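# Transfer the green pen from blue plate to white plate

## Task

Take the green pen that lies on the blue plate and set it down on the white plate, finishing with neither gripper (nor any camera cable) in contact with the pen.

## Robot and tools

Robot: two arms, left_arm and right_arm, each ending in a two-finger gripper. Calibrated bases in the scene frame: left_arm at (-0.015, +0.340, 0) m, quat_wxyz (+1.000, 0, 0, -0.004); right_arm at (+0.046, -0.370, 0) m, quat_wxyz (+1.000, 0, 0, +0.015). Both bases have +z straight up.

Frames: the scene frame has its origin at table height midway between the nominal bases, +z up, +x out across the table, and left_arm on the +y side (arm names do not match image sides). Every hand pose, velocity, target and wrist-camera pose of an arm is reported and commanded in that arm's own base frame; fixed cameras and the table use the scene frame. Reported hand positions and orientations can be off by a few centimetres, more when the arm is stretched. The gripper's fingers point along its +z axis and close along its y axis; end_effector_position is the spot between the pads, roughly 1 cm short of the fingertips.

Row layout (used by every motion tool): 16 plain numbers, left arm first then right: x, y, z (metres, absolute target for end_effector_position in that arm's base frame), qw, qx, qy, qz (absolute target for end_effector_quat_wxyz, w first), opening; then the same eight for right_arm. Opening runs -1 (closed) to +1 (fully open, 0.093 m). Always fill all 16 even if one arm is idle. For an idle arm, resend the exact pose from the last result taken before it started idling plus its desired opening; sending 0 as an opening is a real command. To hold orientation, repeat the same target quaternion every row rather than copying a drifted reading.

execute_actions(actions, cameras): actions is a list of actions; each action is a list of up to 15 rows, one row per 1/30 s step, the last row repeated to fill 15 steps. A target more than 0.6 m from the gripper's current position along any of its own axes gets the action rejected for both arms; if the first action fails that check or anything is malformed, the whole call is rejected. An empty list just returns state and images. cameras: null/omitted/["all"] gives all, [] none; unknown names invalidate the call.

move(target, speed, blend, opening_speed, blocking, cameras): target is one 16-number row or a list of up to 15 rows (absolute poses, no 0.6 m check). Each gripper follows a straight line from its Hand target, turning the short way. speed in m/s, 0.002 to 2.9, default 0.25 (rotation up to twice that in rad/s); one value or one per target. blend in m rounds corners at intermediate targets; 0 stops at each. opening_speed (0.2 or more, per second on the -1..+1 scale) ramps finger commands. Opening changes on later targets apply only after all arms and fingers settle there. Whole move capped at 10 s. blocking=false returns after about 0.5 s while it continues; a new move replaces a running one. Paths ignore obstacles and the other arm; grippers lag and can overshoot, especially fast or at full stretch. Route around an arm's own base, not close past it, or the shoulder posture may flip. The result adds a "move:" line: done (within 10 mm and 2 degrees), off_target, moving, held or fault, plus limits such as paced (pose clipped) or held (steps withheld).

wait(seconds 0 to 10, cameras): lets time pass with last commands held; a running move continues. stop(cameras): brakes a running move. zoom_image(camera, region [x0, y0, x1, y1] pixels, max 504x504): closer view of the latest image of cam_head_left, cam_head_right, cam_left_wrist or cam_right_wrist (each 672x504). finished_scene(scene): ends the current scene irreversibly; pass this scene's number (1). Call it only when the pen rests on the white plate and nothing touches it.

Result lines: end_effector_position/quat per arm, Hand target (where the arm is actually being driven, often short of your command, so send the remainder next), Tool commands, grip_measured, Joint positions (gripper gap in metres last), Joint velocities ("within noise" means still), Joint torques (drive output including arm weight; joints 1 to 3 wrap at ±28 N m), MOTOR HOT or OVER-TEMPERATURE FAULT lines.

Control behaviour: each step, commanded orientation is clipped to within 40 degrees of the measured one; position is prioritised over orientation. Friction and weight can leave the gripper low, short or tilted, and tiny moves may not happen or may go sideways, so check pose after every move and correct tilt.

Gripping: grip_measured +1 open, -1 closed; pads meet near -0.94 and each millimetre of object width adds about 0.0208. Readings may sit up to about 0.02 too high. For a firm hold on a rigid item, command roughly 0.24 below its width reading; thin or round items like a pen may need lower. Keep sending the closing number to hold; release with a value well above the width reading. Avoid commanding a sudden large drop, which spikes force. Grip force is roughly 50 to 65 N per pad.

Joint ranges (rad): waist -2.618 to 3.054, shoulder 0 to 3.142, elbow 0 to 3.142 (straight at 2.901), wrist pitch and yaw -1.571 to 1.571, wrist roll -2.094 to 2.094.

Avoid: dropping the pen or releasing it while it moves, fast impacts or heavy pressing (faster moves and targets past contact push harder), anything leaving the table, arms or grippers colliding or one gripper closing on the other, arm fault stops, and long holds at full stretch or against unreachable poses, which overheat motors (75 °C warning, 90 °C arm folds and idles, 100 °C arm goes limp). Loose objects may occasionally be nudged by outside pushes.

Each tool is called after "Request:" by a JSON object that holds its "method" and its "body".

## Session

Request:
{"method": "execute_actions", "body": {"actions": []}}

Request:
{"method": "zoom_image", "body": {"camera": "cam_head_right", "region": [120, 170, 400, 340]}}

Scene clock: 0.00 s.
left_arm: end_effector_position=(+0.3444, -0.1940, +0.1429) grip_measured=+1.000 end_effector_quat_wxyz=(+0.410, +0.246, +0.846, -0.237) | right_arm: end_effector_position=(+0.3587, +0.1550, +0.1245) grip_measured=+1.000 end_effector_quat_wxyz=(+0.350, -0.104, +0.882, +0.298)
Joint positions: left_arm=[-0.358 1.38 0.763 -0.016 0.371 0.019 0.093] | right_arm=[0.202 1.439 0.77 -0.046 -0.495 0.195 0.093]
Joint velocities: within noise
Joint torques (N m): no reading
Motor temperatures (°C): left_arm=[26 28 28 29 26 28 26] | right_arm=[27 28 25 26 26 27 27]
Heat: left arm: 29 °C; right arm: 28 °C.
Hand target: left_arm +0.3457, -0.1944, +0.1474; +0.414, +0.246, +0.844, -0.237 | right_arm +0.3605, +0.1553, +0.1296; +0.356, -0.106, +0.879, +0.298
Tool commands: left_gripper/opening=+1.0 right_gripper/opening=+1.0

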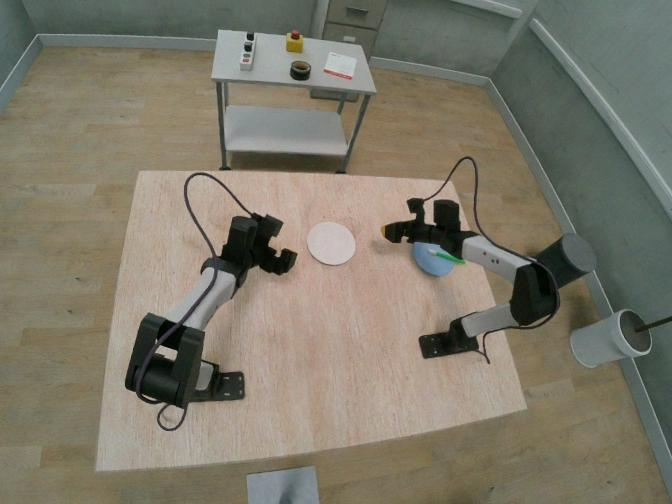

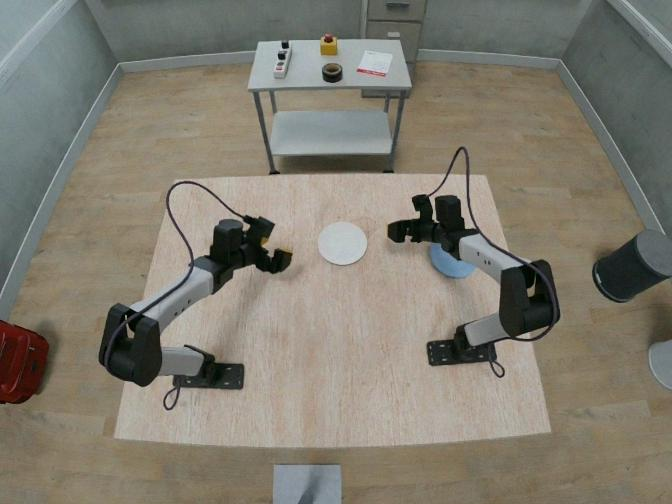

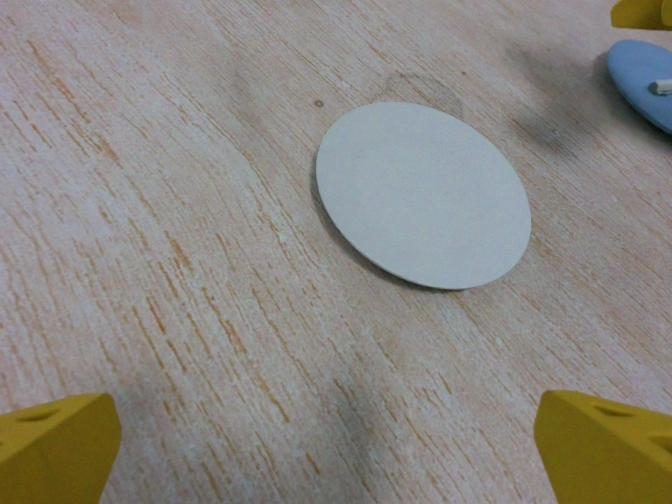

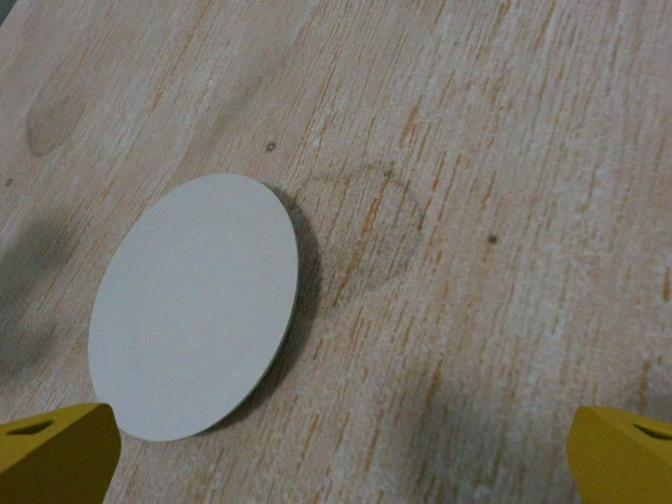

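Scaled by 1.800.

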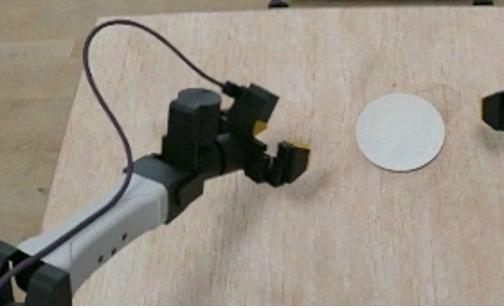

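Request:
{"method": "move", "body": {"target": [0.39, 0.0, 0.145, 0.457, 0.023, 0.881, -0.125, 1, 0.301, -0.13, 0.17, 0, -0.537, 0.843, 0, 1], "speed": 0.35, "cameras": ["cam_head_left", "cam_head_right", "cam_right_wrist"]}}

Request:
{"method": "zoom_image", "body": {"camera": "cam_head_right", "region": [300, 190, 540, 330]}}

Scene clock: 34.27 s.
left_arm: end_effector_position=(+0.3910, -0.0023, +0.1519) grip_measured=+1.000 end_effector_quat_wxyz=(+0.467, +0.028, +0.875, -0.124) | right_arm: end_effector_position=(+0.2984, -0.1255, +0.1673) grip_measured=+1.000 end_effector_quat_wxyz=(+0.007, -0.534, +0.846, +0.003)
Joint positions: left_arm=[0.151 1.341 0.749 -0.016 0.371 0.019 0.093] | right_arm=[-0.406 1.776 1.686 -1.479 -0.015 -1.532 0.093]
Joint velocities: within noise
Joint torques (N m): left_arm=[0.58 -3.63 8.23 2.19 0.22 0.01] | right_arm=[0.08 -6.72 8.17 0.04 0 -0.06]
Motor temperatures (°C): left_arm=[26 31 32 36 26 28 26] | right_arm=[27 31 28 31 26 27 27]
Heat: left arm: 36 °C; right arm: 31 °C.
Hand target: left_arm +0.3894, -0.0004, +0.1451; +0.457, +0.022, +0.880, -0.127 | right_arm +0.2997, -0.1293, +0.1716; +0.001, -0.538, +0.843, -0.001
Off the commanded pose: left_arm 0.007 m, 1 deg | right_arm 0.006 m, 1 deg.
move: done
Images, in order (width x height): cam_head_left 672x504, cam_head_right 672x504, cam_right_wrist 672x504.

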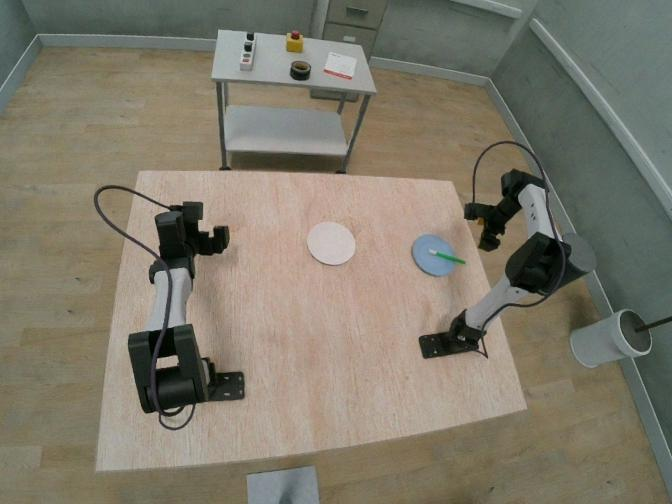

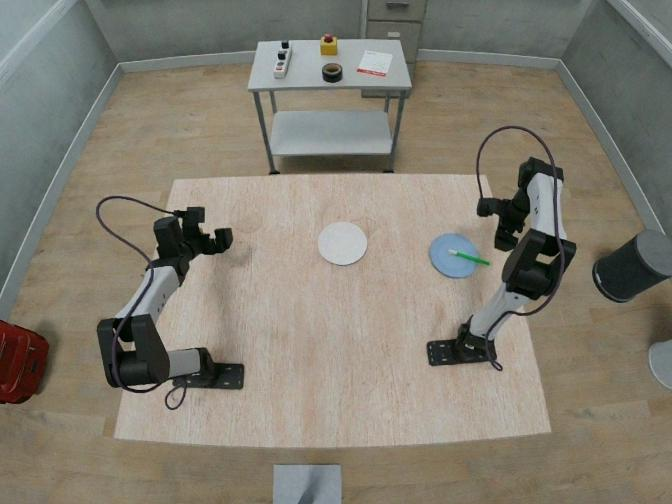

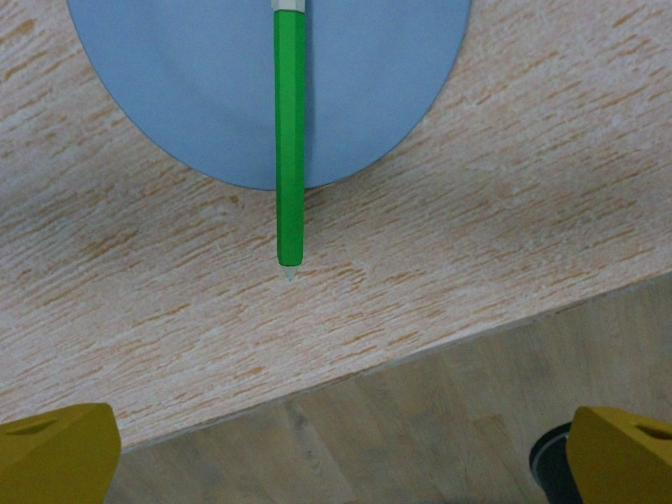

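Scaled by 2.100.

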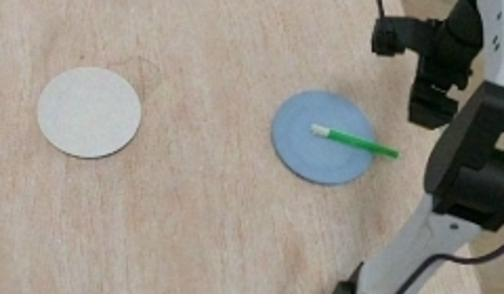

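Request:
{"method": "move", "body": {"target": [0.39, 0.0, 0.145, 0.457, 0.023, 0.881, -0.125, 1, 0.312, -0.072, 0.115, 0, -0.537, 0.843, 0, 1], "speed": 0.3, "cameras": ["cam_head_left", "cam_right_wrist"]}}

Request:
{"method": "zoom_image", "body": {"camera": "cam_head_left", "region": [380, 190, 500, 290]}}

Scene clock: 50.00 s.
left_arm: end_effector_position=(+0.3910, -0.0023, +0.1519) grip_measured=+1.000 end_effector_quat_wxyz=(+0.467, +0.028, +0.875, -0.124) | right_arm: end_effector_position=(+0.3131, -0.0693, +0.1147) grip_measured=+1.000 end_effector_quat_wxyz=(-0.002, -0.542, +0.840, +0.010)
Joint positions: left_arm=[0.151 1.341 0.749 -0.016 0.371 0.019 0.093] | right_arm=[-0.224 1.773 1.474 -1.288 -0.012 -1.371 0.093]
Joint velocities: within noise
Joint torques (N m): left_arm=[0.53 -3.51 8.35 2.19 0.18 0.05] | right_arm=[-0.06 -9.73 3.78 0.49 -0.02 0.19]
Motor temperatures (°C): left_arm=[26 30 33 38 26 28 26] | right_arm=[27 33 29 29 26 27 27]
Heat: left arm: 38 °C; right arm: 33 °C.
Hand target: left_arm +0.3898, -0.0001, +0.1451; +0.457, +0.023, +0.880, -0.125 | right_arm +0.3121, -0.0723, +0.1150; +0.000, -0.537, +0.844, -0.001
Off the commanded pose: left_arm 0.007 m, 1 deg | right_arm 0.003 m, 1 deg.
move: done
Images, in order (width x height): cam_head_left 672x504, cam_right_wrist 672x504.

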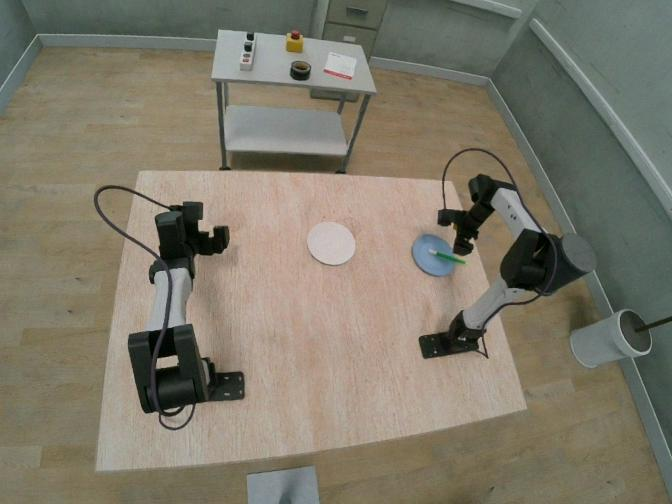

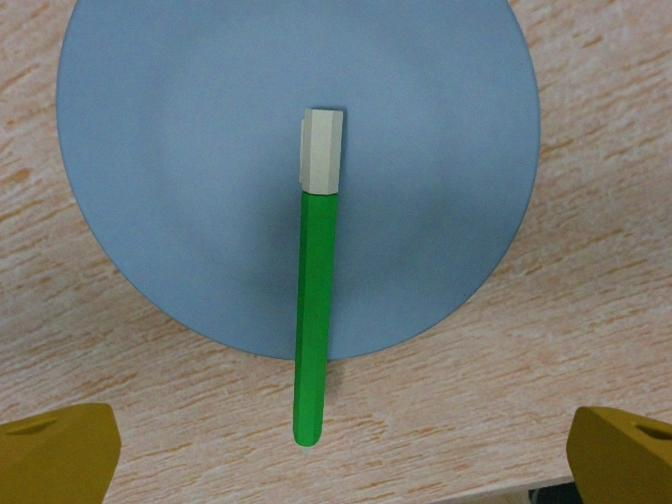

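Scaled by 4.200.

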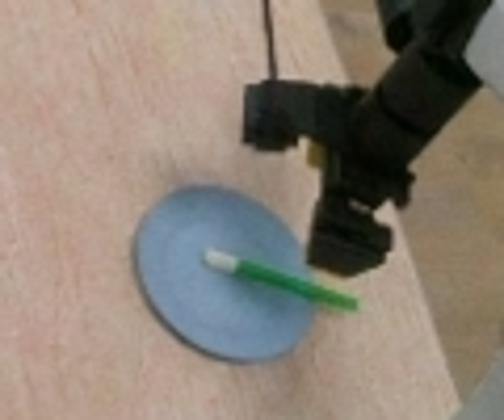

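Request:
{"method": "move", "body": {"target": [0.39, 0.0, 0.145, 0.457, 0.023, 0.881, -0.125, 1, 0.309, -0.058, 0.06, 0, -0.5225, 0.8526, 0, 0], "speed": 0.2, "cameras": ["cam_head_left", "cam_right_wrist"]}}

Request:
{"method": "zoom_image", "body": {"camera": "cam_head_left", "region": [380, 190, 500, 290]}}

Scene clock: 63.13 s.
left_arm: end_effector_position=(+0.3910, -0.0023, +0.1519) grip_measured=+1.000 end_effector_quat_wxyz=(+0.467, +0.028, +0.875, -0.124) | right_arm: end_effector_position=(+0.3099, -0.0577, +0.0639) grip_measured=+0.002 end_effector_quat_wxyz=(+0.002, -0.525, +0.851, +0.006)
Joint positions: left_arm=[0.151 1.341 0.749 -0.016 0.371 0.019 0.093] | right_arm=[-0.191 1.773 1.269 -1.072 -0.012 -1.296 0.045]
Joint velocities: within noise
Joint torques (N m): left_arm=[0.53 -3.52 8.35 2.19 0.18 0.05] | right_arm=[0.57 -8.18 3.63 0.53 -0.04 0.19]
Motor temperatures (°C): left_arm=[26 30 34 38 26 28 26] | right_arm=[27 34 29 28 26 27 27]
Heat: left arm: 38 °C; right arm: 34 °C.
Hand target: left_arm +0.3898, -0.0001, +0.1451; +0.457, +0.023, +0.880, -0.125 | right_arm +0.3090, -0.0580, +0.0601; +0.000, -0.523, +0.853, +0.000
Off the commanded pose: left_arm 0.007 m, 1 deg | right_arm 0.004 m, 1 deg.
move: done
Images, in order (width x height): cam_head_left 672x504, cam_right_wrist 672x504.

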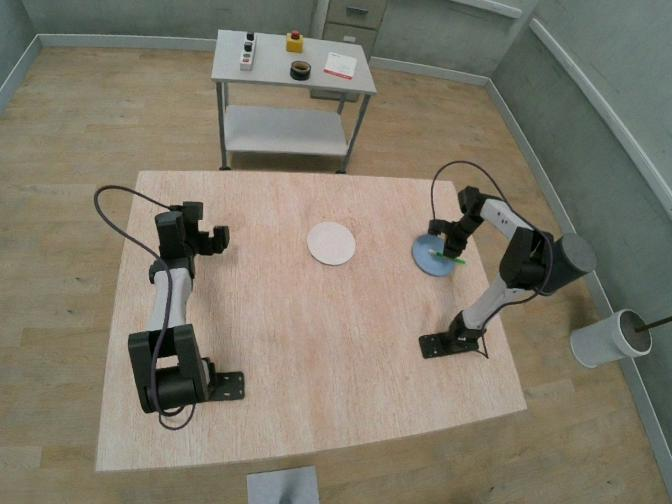

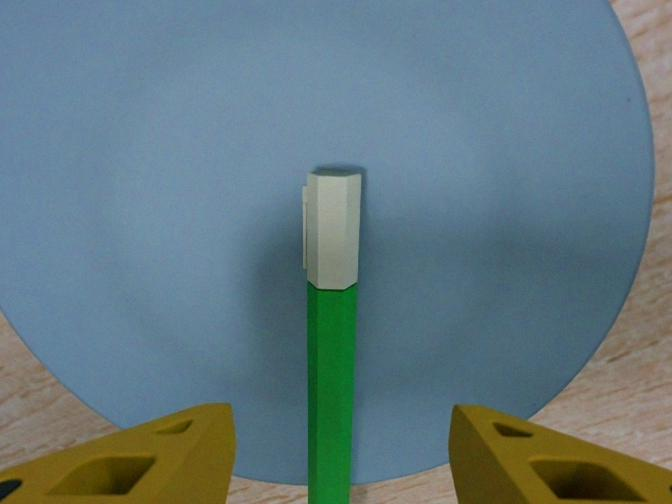

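Scaled by 4.200.

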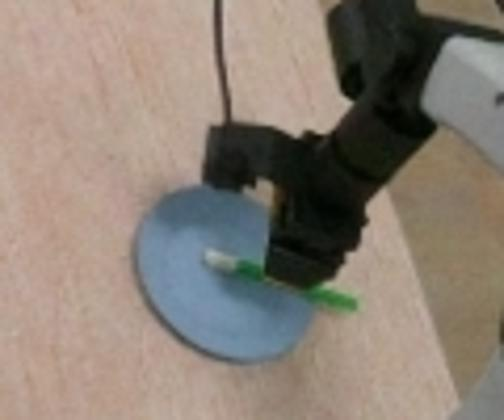

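Request:
{"method": "move", "body": {"target": [0.39, 0.0, 0.145, 0.457, 0.023, 0.881, -0.125, 1, 0.3075, -0.057, 0.042, 0, -0.5225, 0.8526, 0, -0.2], "speed": 0.12, "cameras": ["cam_head_left", "cam_right_wrist"]}}

Request:
{"method": "zoom_image", "body": {"camera": "cam_head_left", "region": [400, 210, 490, 285]}}

Scene clock: 84.53 s.
left_arm: end_effector_position=(+0.3910, -0.0023, +0.1519) grip_measured=+1.000 end_effector_quat_wxyz=(+0.467, +0.028, +0.875, -0.124) | right_arm: end_effector_position=(+0.3087, -0.0575, +0.0499) grip_measured=-0.198 end_effector_quat_wxyz=(+0.007, -0.524, +0.852, +0.002)
Joint positions: left_arm=[0.151 1.341 0.749 -0.016 0.371 0.019 0.093] | right_arm=[-0.191 1.773 1.211 -1.001 -0.012 -1.294 0.036]
Joint velocities: within noise
Joint torques (N m): left_arm=[0.53 -3.52 8.38 2.19 0.18 0.05] | right_arm=[0.75 -6.72 3.64 0.59 -0.03 0.18]
Motor temperatures (°C): left_arm=[26 30 35 40 26 28 26] | right_arm=[27 34 28 28 26 27 27]
Heat: left arm: 40 °C; right arm: 34 °C.
Hand target: left_arm +0.3898, -0.0001, +0.1451; +0.457, +0.023, +0.880, -0.125 | right_arm +0.3073, -0.0570, +0.0421; +0.000, -0.523, +0.852, +0.000
Off the commanded pose: left_arm 0.007 m, 1 deg | right_arm 0.008 m, 1 deg.
move: done
Images, in order (width x height): cam_head_left 672x504, cam_right_wrist 672x504.

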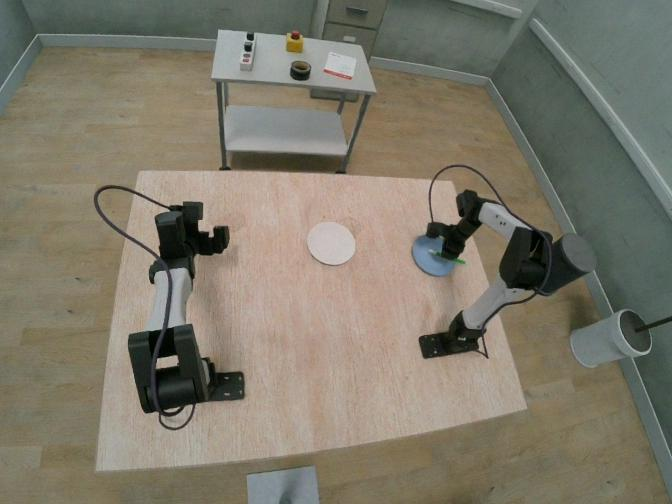

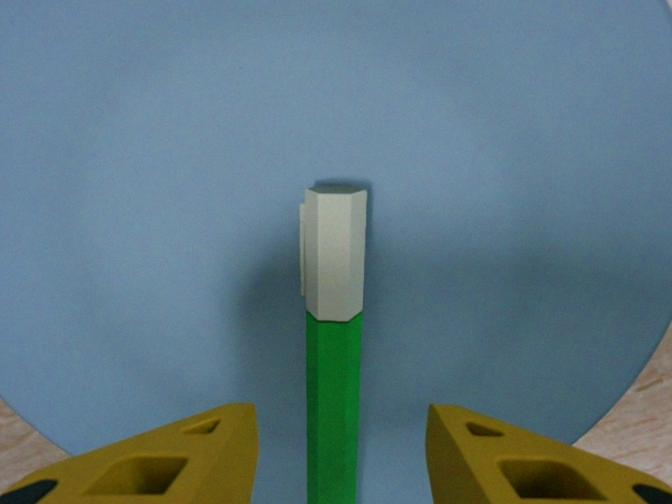

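Scaled by 5.600.

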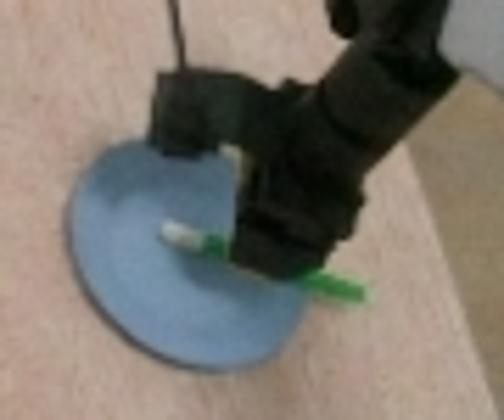

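Request:
{"method": "move", "body": {"target": [0.39, 0.0, 0.145, 0.457, 0.023, 0.881, -0.125, 1, 0.3065, -0.0565, 0.030, 0, -0.5225, 0.8526, 0, -0.2], "speed": 0.08, "cameras": ["cam_head_left", "cam_right_wrist"]}}

Request:
{"method": "zoom_image", "body": {"camera": "cam_head_left", "region": [400, 210, 490, 285]}}

Scene clock: 92.87 s.
left_arm: end_effector_position=(+0.3910, -0.0023, +0.1519) grip_measured=+1.000 end_effector_quat_wxyz=(+0.467, +0.028, +0.875, -0.124) | right_arm: end_effector_position=(+0.3081, -0.0563, +0.0381) grip_measured=-0.198 end_effector_quat_wxyz=(+0.007, -0.525, +0.851, +0.002)
Joint positions: left_arm=[0.151 1.341 0.749 -0.016 0.371 0.019 0.093] | right_arm=[-0.187 1.785 1.176 -0.954 -0.012 -1.293 0.036]
Joint velocities: within noise
Joint torques (N m): left_arm=[0.51 -3.51 8.36 2.19 0.18 0.05] | right_arm=[0.58 -6.63 3.66 0.59 -0.02 0.18]
Motor temperatures (°C): left_arm=[26 30 35 40 26 28 26] | right_arm=[27 34 28 28 26 27 27]
Heat: left arm: 40 °C; right arm: 34 °C.
Hand target: left_arm +0.3898, -0.0001, +0.1451; +0.457, +0.023, +0.880, -0.125 | right_arm +0.3063, -0.0565, +0.0303; +0.000, -0.523, +0.853, +0.000
Off the commanded pose: left_arm 0.007 m, 1 deg | right_arm 0.008 m, 1 deg.
move: done
Images, in order (width x height): cam_head_left 672x504, cam_right_wrist 672x504.

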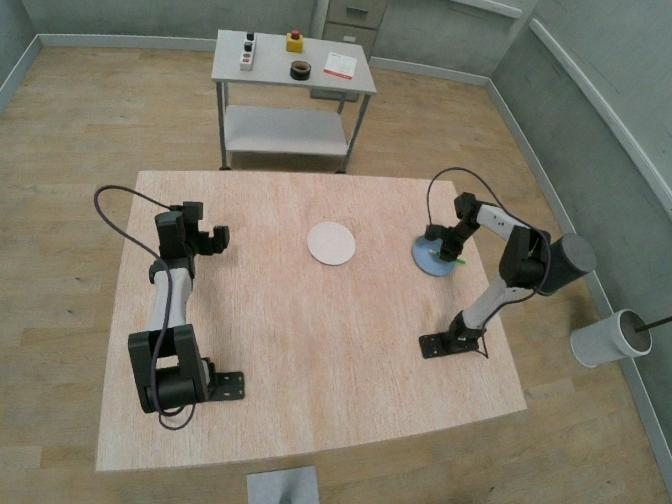

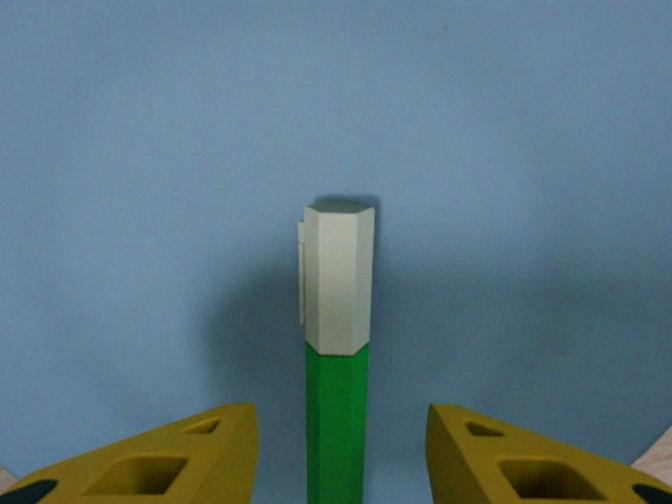

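Scaled by 5.600.

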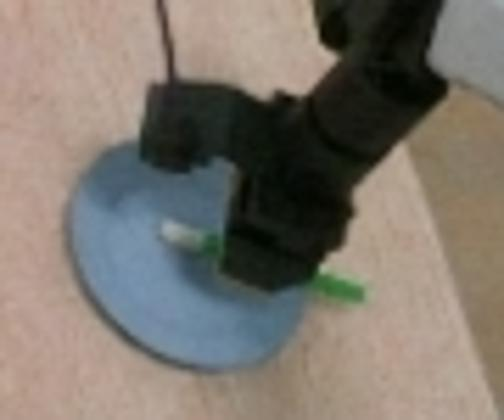

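Request:
{"method": "move", "body": {"target": [0.39, 0.0, 0.145, 0.457, 0.023, 0.881, -0.125, 1, 0.306, -0.0565, 0.021, 0, -0.5225, 0.8526, 0, -0.2], "speed": 0.06, "cameras": ["cam_head_left", "cam_right_wrist"]}}

Request:
{"method": "zoom_image", "body": {"camera": "cam_head_left", "region": [400, 210, 490, 285]}}

Scene clock: 105.63 s.
left_arm: end_effector_position=(+0.3910, -0.0023, +0.1519) grip_measured=+1.000 end_effector_quat_wxyz=(+0.467, +0.028, +0.875, -0.124) | right_arm: end_effector_position=(+0.3079, -0.0562, +0.0291) grip_measured=-0.198 end_effector_quat_wxyz=(+0.007, -0.525, +0.851, +0.002)
Joint positions: left_arm=[0.151 1.341 0.749 -0.016 0.371 0.019 0.093] | right_arm=[-0.187 1.797 1.152 -0.919 -0.012 -1.293 0.036]
Joint velocities: within noise
Joint torques (N m): left_arm=[0.53 -3.51 8.36 2.19 0.18 0.05] | right_arm=[0.57 -6.6 3.55 0.6 -0.03 0.18]
Motor temperatures (°C): left_arm=[26 30 35 41 26 28 26] | right_arm=[27 34 28 28 26 27 27]
Heat: left arm: 41 °C; right arm: 34 °C.
Hand target: left_arm +0.3898, -0.0001, +0.1451; +0.457, +0.023, +0.880, -0.125 | right_arm +0.3058, -0.0565, +0.0212; +0.000, -0.523, +0.853, +0.000
Off the commanded pose: left_arm 0.007 m, 1 deg | right_arm 0.008 m, 1 deg.
move: done
Images, in order (width x height): cam_head_left 672x504, cam_right_wrist 672x504.

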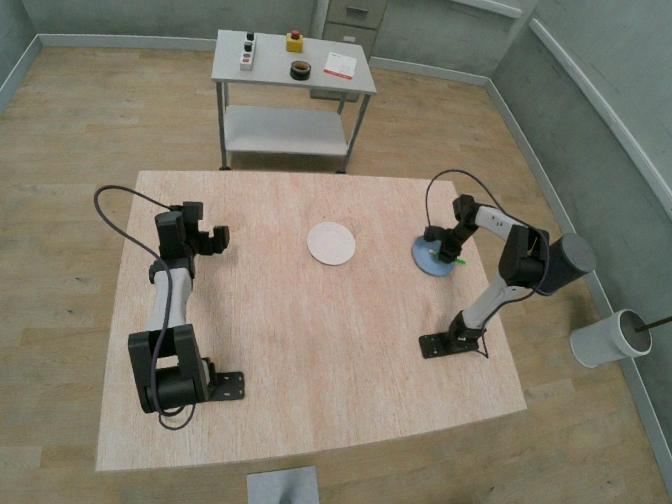

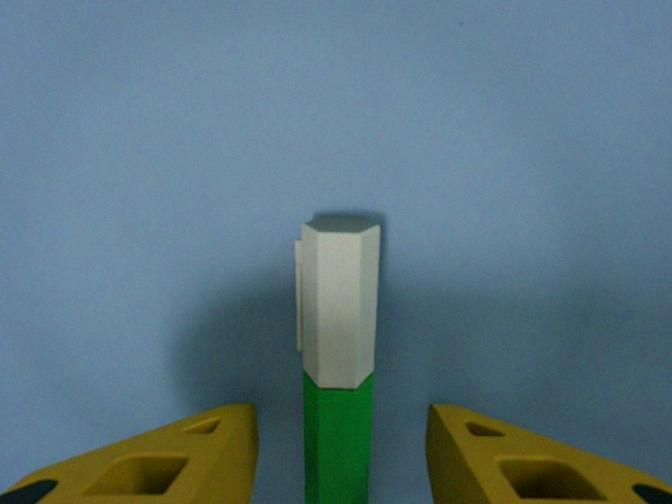

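Scaled by 5.600.

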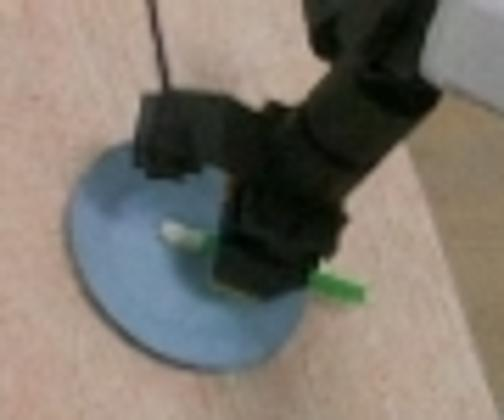

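Request:
{"method": "move", "body": {"target": [0.39, 0.0, 0.145, 0.457, 0.023, 0.881, -0.125, 1, 0.3055, -0.0565, 0.015, 0, -0.5225, 0.8526, 0, -0.2], "speed": 0.05, "cameras": ["cam_head_left", "cam_right_wrist"]}}

Request:
{"method": "zoom_image", "body": {"camera": "cam_head_left", "region": [400, 210, 490, 285]}}

Scene clock: 113.50 s.
left_arm: end_effector_position=(+0.3910, -0.0023, +0.1519) grip_measured=+1.000 end_effector_quat_wxyz=(+0.467, +0.028, +0.875, -0.124) | right_arm: end_effector_position=(+0.3069, -0.0560, +0.0249) grip_measured=-0.198 end_effector_quat_wxyz=(+0.006, -0.525, +0.851, +0.003)
Joint positions: left_arm=[0.151 1.341 0.749 -0.016 0.371 0.019 0.093] | right_arm=[-0.187 1.802 1.14 -0.903 -0.012 -1.293 0.036]
Joint velocities: within noise
Joint torques (N m): left_arm=[0.53 -3.51 8.36 2.19 0.18 0.05] | right_arm=[0.54 -6.32 3.25 0.71 -0.02 0.18]
Motor temperatures (°C): left_arm=[26 30 36 41 26 28 26] | right_arm=[27 34 28 28 26 27 27]
Heat: left arm: 41 °C; right arm: 34 °C.
Hand target: left_arm +0.3898, -0.0001, +0.1451; +0.457, +0.023, +0.880, -0.125 | right_arm +0.3053, -0.0565, +0.0154; +0.000, -0.523, +0.853, +0.000
Off the commanded pose: left_arm 0.007 m, 1 deg | right_arm 0.010 m, 1 deg.
move: done
Images, in order (width x height): cam_head_left 672x504, cam_right_wrist 672x504.

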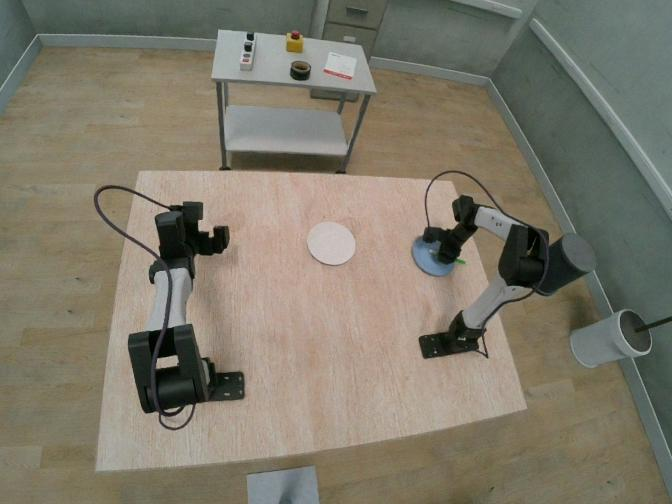

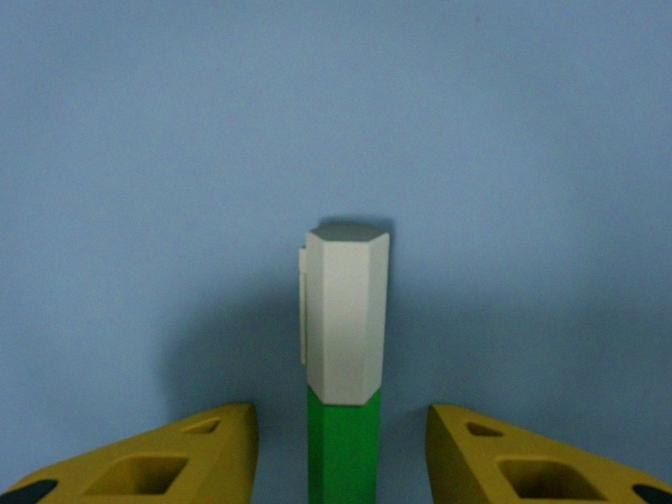

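Scaled by 5.600.

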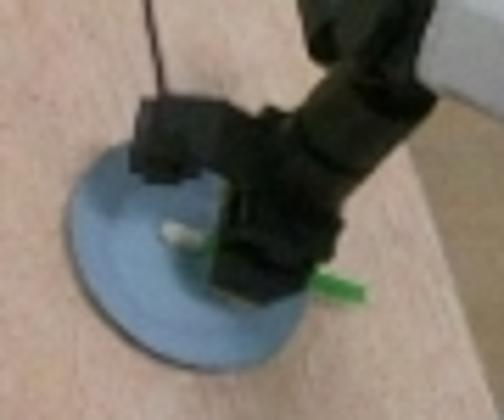

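Request:
{"method": "move", "body": {"target": [0.39, 0.0, 0.145, 0.457, 0.023, 0.881, -0.125, 1, 0.3055, -0.0565, 0.015, 0, -0.5225, 0.8526, 0, -1.0], "opening_speed": 0.6, "cameras": ["cam_head_left", "cam_right_wrist"]}}

Scene clock: 121.13 s.
left_arm: end_effector_position=(+0.3910, -0.0023, +0.1519) grip_measured=+1.000 end_effector_quat_wxyz=(+0.467, +0.028, +0.875, -0.124) | right_arm: end_effector_position=(+0.3101, -0.0572, +0.0249) grip_measured=-0.856 end_effector_quat_wxyz=(+0.010, -0.524, +0.851, -0.003)
Joint positions: left_arm=[0.151 1.341 0.749 -0.016 0.371 0.019 0.093] | right_arm=[-0.187 1.802 1.14 -0.89 -0.009 -1.291 0.004]
Joint velocities: within noise
Joint torques (N m): left_arm=[0.51 -3.52 8.36 2.19 0.18 0.05] | right_arm=[0.53 -6.35 3.26 0.57 -0.05 0.18]
Motor temperatures (°C): left_arm=[26 30 36 42 26 28 26] | right_arm=[27 34 28 28 26 27 27]
Heat: left arm: 42 °C; right arm: 34 °C.
Hand target: left_arm +0.3898, -0.0001, +0.1451; +0.457, +0.023, +0.880, -0.125 | right_arm +0.3053, -0.0566, +0.0153; +0.000, -0.522, +0.853, +0.000
Off the commanded pose: left_arm 0.007 m, 1 deg | right_arm 0.011 m, 1 deg.
move: off_target (right_arm)
Images, in order (width x height): cam_head_left 672x504, cam_right_wrist 672x504.

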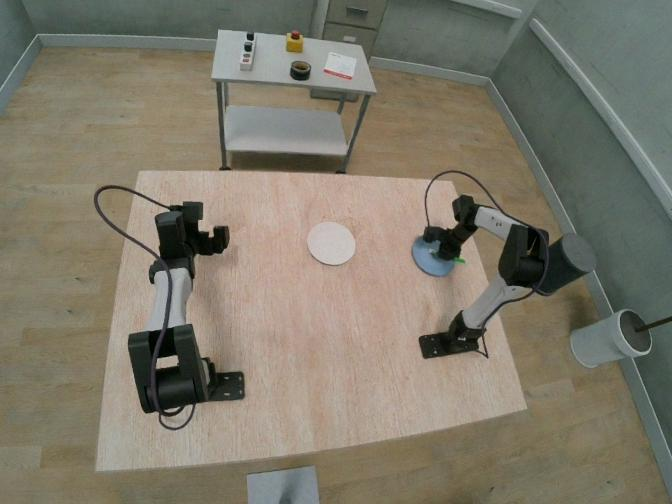

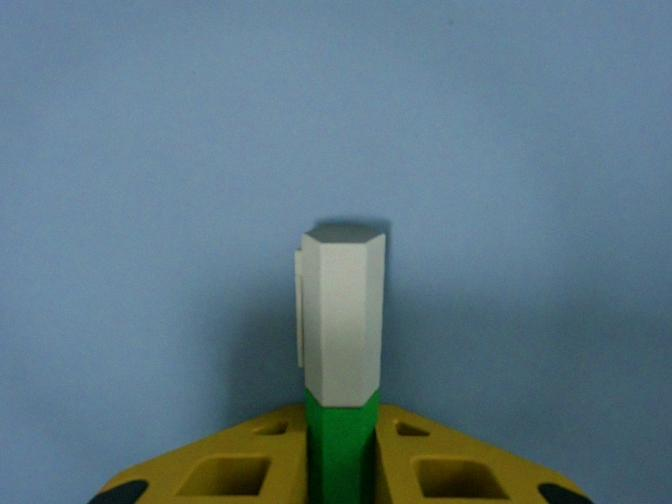

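Request:
{"method": "move", "body": {"target": [[0.39, 0.0, 0.145, 0.457, 0.023, 0.881, -0.125, 1, 0.307, -0.056, 0.125, 0, -0.5225, 0.8526, 0, -1.0], [0.39, 0.0, 0.145, 0.457, 0.023, 0.881, -0.125, 1, 0.355, 0.31, 0.125, 0, -0.766, 0.643, 0, -1.0]], "speed": [0.15, 0.3], "blend": 0.03, "cameras": ["cam_head_left", "cam_head_right", "cam_right_wrist"]}}

Request:
{"method": "zoom_image", "body": {"camera": "cam_head_right", "region": [290, 190, 410, 290]}}

Scene clock: 136.87 s.
left_arm: end_effector_position=(+0.3910, -0.0023, +0.1519) grip_measured=+1.000 end_effector_quat_wxyz=(+0.467, +0.028, +0.875, -0.124) | right_arm: end_effector_position=(+0.3525, +0.3117, +0.1222) grip_measured=-0.865 end_effector_quat_wxyz=(-0.029, +0.769, -0.639, +0.002)
Joint positions: left_arm=[0.151 1.341 0.749 -0.016 0.371 0.019 0.093] | right_arm=[0.722 2.4 2.451 -1.563 -0.006 -1.033 0.004]
Joint velocities: within noise
Joint torques (N m): left_arm=[0.51 -3.52 8.36 2.19 0.18 0.05] | right_arm=[-0.2 -11.78 8.02 0.22 -0.01 0.12]
Motor temperatures (°C): left_arm=[26 30 36 43 26 28 26] | right_arm=[27 35 28 28 26 27 27]
Heat: left arm: 43 °C; right arm: 35 °C.
Hand target: left_arm +0.3898, -0.0001, +0.1451; +0.457, +0.023, +0.880, -0.125 | right_arm +0.3557, +0.3087, +0.1244; -0.028, +0.766, -0.642, +0.008
Off the commanded pose: left_arm 0.007 m, 1 deg | right_arm 0.004 m, 3 deg.
joint sent to its limit (right arm) — joint 4 (wrist pitch), lower limit. The joint targets are off in orientation, not in position.
move: off_target (right_arm)
Images, in order (width x height): cam_head_left 672x504, cam_head_right 672x504, cam_right_wrist 672x504.

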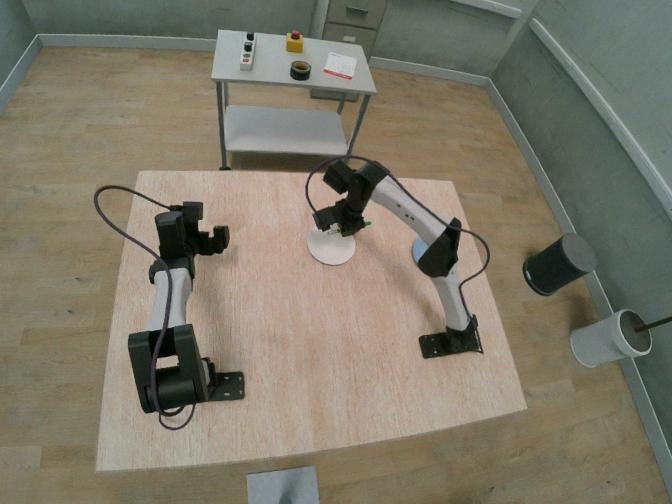

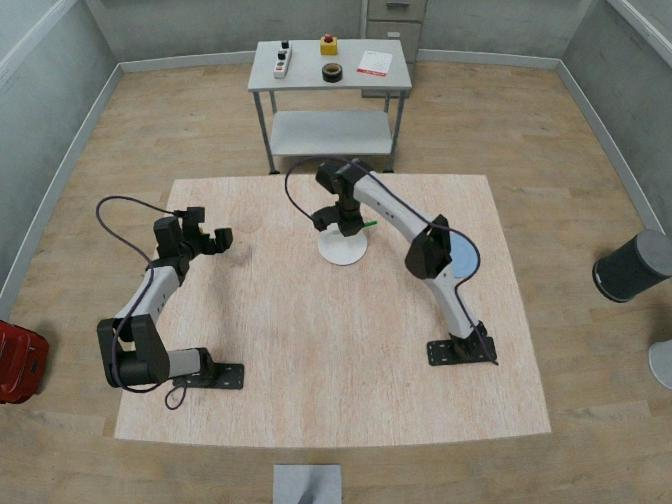

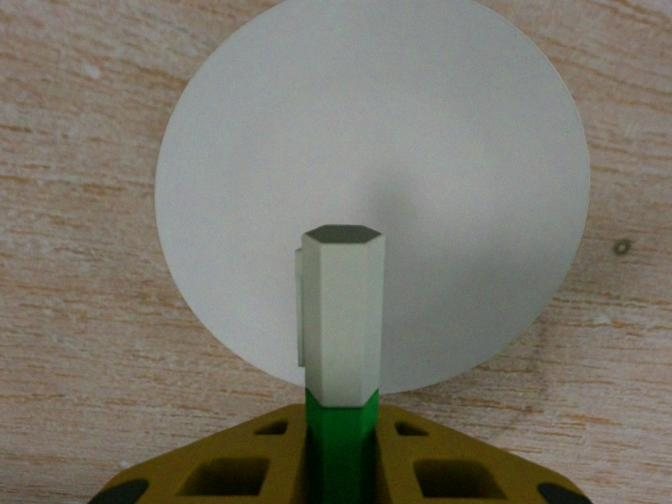

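Scaled by 4.200.

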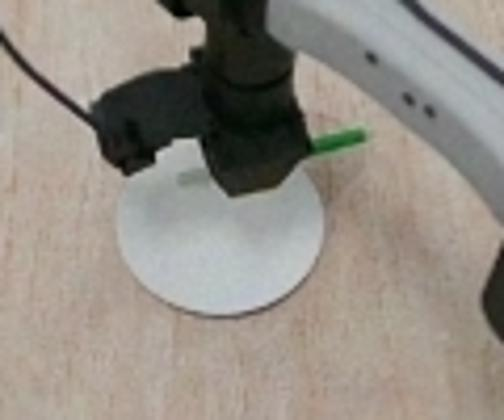

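Request:
{"method": "move", "body": {"target": [0.39, 0.0, 0.145, 0.457, 0.023, 0.881, -0.125, 1, 0.360, 0.350, 0.07, 0, -0.766, 0.643, 0, -1.0], "speed": 0.2, "cameras": ["cam_head_left", "cam_head_right", "cam_right_wrist"]}}

Request:
{"method": "zoom_image", "body": {"camera": "cam_head_right", "region": [290, 190, 410, 290]}}

Scene clock: 147.57 s.
left_arm: end_effector_position=(+0.3910, -0.0023, +0.1519) grip_measured=+1.000 end_effector_quat_wxyz=(+0.467, +0.028, +0.875, -0.124) | right_arm: end_effector_position=(+0.3576, +0.3502, +0.0651) grip_measured=-0.865 end_effector_quat_wxyz=(-0.013, +0.769, -0.639, -0.002)
Joint positions: left_arm=[0.151 1.341 0.749 -0.016 0.371 0.019 0.093] | right_arm=[0.773 2.634 2.656 -1.568 -0.006 -0.983 0.004]
Joint velocities: within noise
Joint torques (N m): left_arm=[0.53 -3.52 8.36 2.19 0.18 0.05] | right_arm=[0.05 -13.76 7.92 0.17 -0.07 0.19]
Motor temperatures (°C): left_arm=[26 30 36 43 26 28 26] | right_arm=[27 37 30 28 26 27 28]
Heat: left arm: 43 °C; right arm: 37 °C.
Hand target: left_arm +0.3898, -0.0001, +0.1451; +0.457, +0.023, +0.880, -0.125 | right_arm +0.3597, +0.3496, +0.0698; -0.017, +0.765, -0.643, +0.002
Off the commanded pose: left_arm 0.007 m, 1 deg | right_arm 0.005 m, 2 deg.
joint sent to its limit (right arm) — joint 4 (wrist pitch), lower limit. The joint targets still meet the commanded pose.
move: done
Images, in order (width x height): cam_head_left 672x504, cam_head_right 672x504, cam_right_wrist 672x504.

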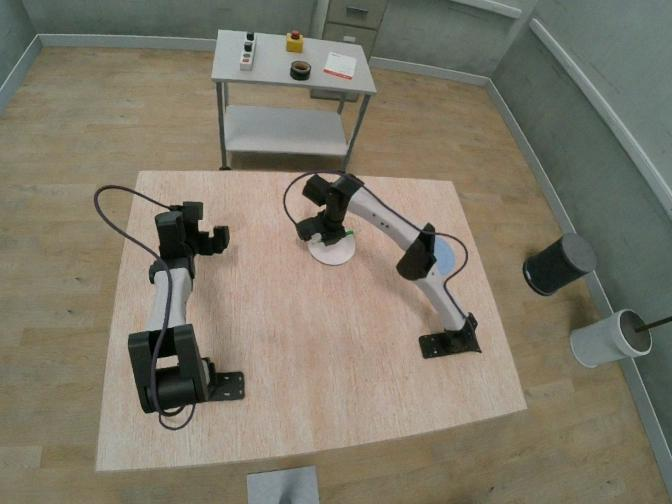

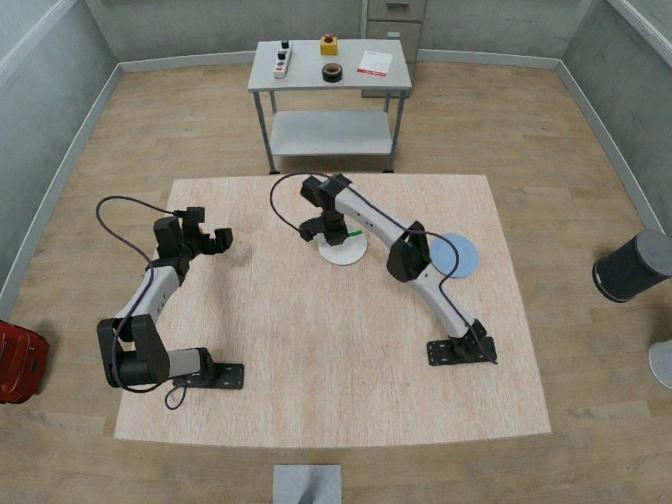

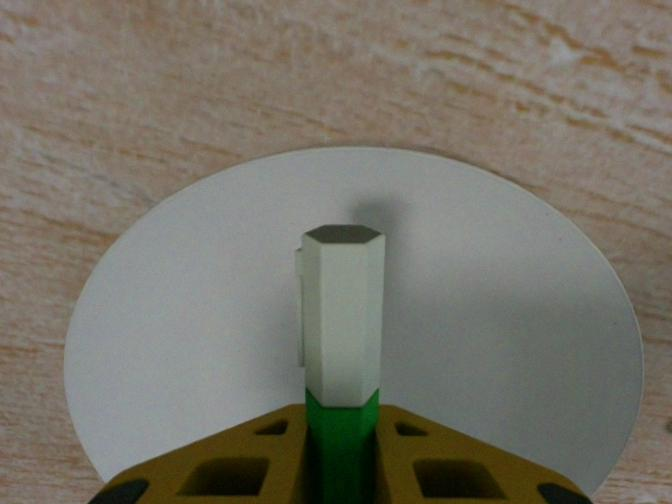

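Scaled by 4.200.

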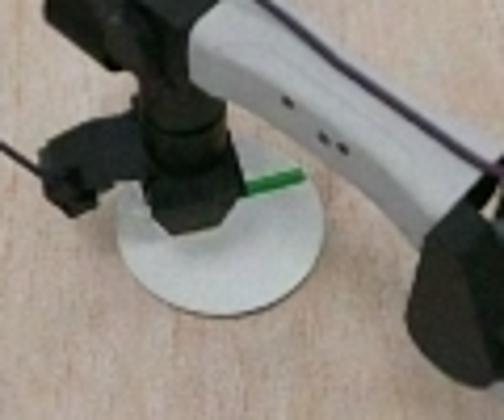

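Request:
{"method": "move", "body": {"target": [0.39, 0.0, 0.145, 0.457, 0.023, 0.881, -0.125, 1, 0.362, 0.347, 0.040, 0, -0.766, 0.643, 0, -1.0], "speed": 0.1, "cameras": ["cam_head_left", "cam_head_right", "cam_right_wrist"]}}

Request:
{"method": "zoom_image", "body": {"camera": "cam_head_left", "region": [280, 200, 380, 280]}}

Scene clock: 161.07 s.
left_arm: end_effector_position=(+0.3910, -0.0023, +0.1519) grip_measured=+1.000 end_effector_quat_wxyz=(+0.467, +0.028, +0.875, -0.124) | right_arm: end_effector_position=(+0.3584, +0.3492, +0.0528) grip_measured=-0.865 end_effector_quat_wxyz=(-0.006, +0.769, -0.640, -0.002)
Joint positions: left_arm=[0.151 1.341 0.749 -0.016 0.371 0.019 0.093] | right_arm=[0.77 2.636 2.612 -1.534 -0.006 -0.983 0.004]
Joint velocities: within noise
Joint torques (N m): left_arm=[0.53 -3.52 8.36 2.19 0.18 0.05] | right_arm=[-0.29 -12.75 3.92 0.62 -0.07 0.11]
Motor temperatures (°C): left_arm=[26 30 36 44 26 28 26] | right_arm=[27 43 30 28 26 27 28]
Heat: left arm: 44 °C; right arm: 43 °C.
Hand target: left_arm +0.3898, -0.0001, +0.1451; +0.457, +0.023, +0.880, -0.125 | right_arm +0.3618, +0.3469, +0.0402; +0.000, +0.766, -0.643, +0.000
Off the commanded pose: left_arm 0.007 m, 1 deg | right_arm 0.013 m, 1 deg.
move: off_target (right_arm)
Images, in order (width x height): cam_head_left 672x504, cam_head_right 672x504, cam_right_wrist 672x504.

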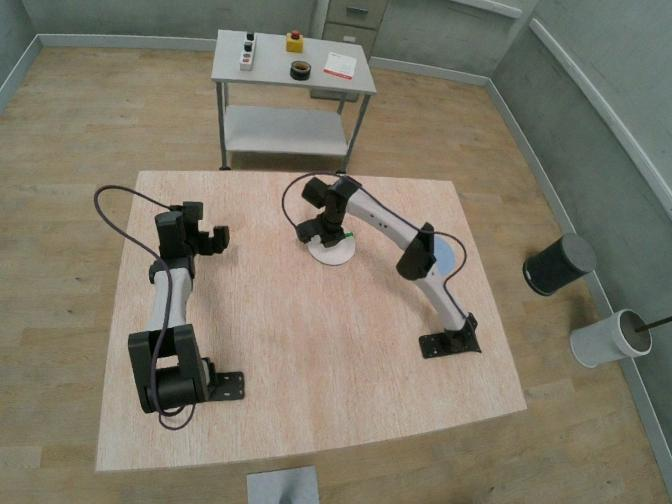

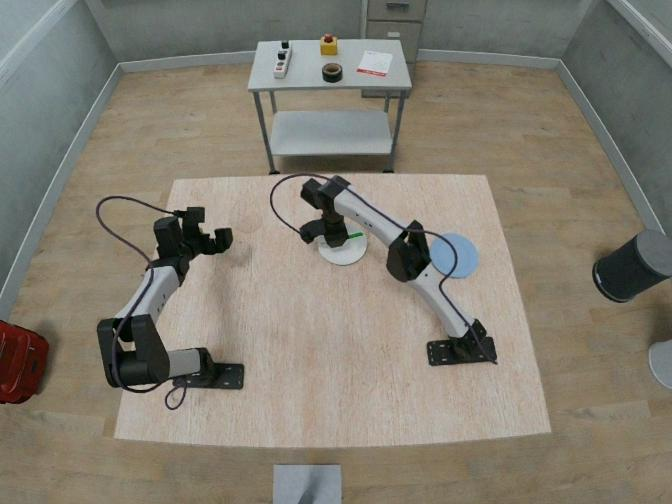

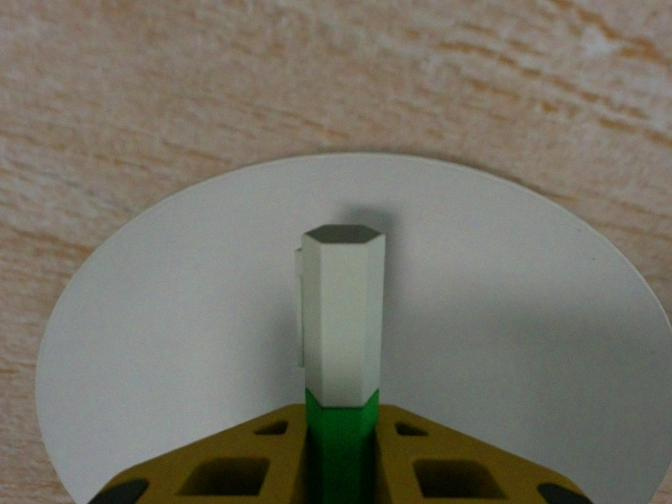

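Scaled by 5.040.

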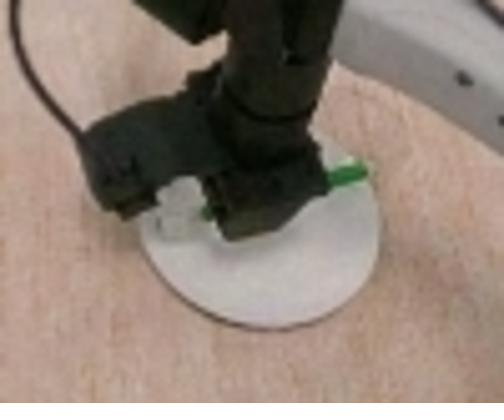

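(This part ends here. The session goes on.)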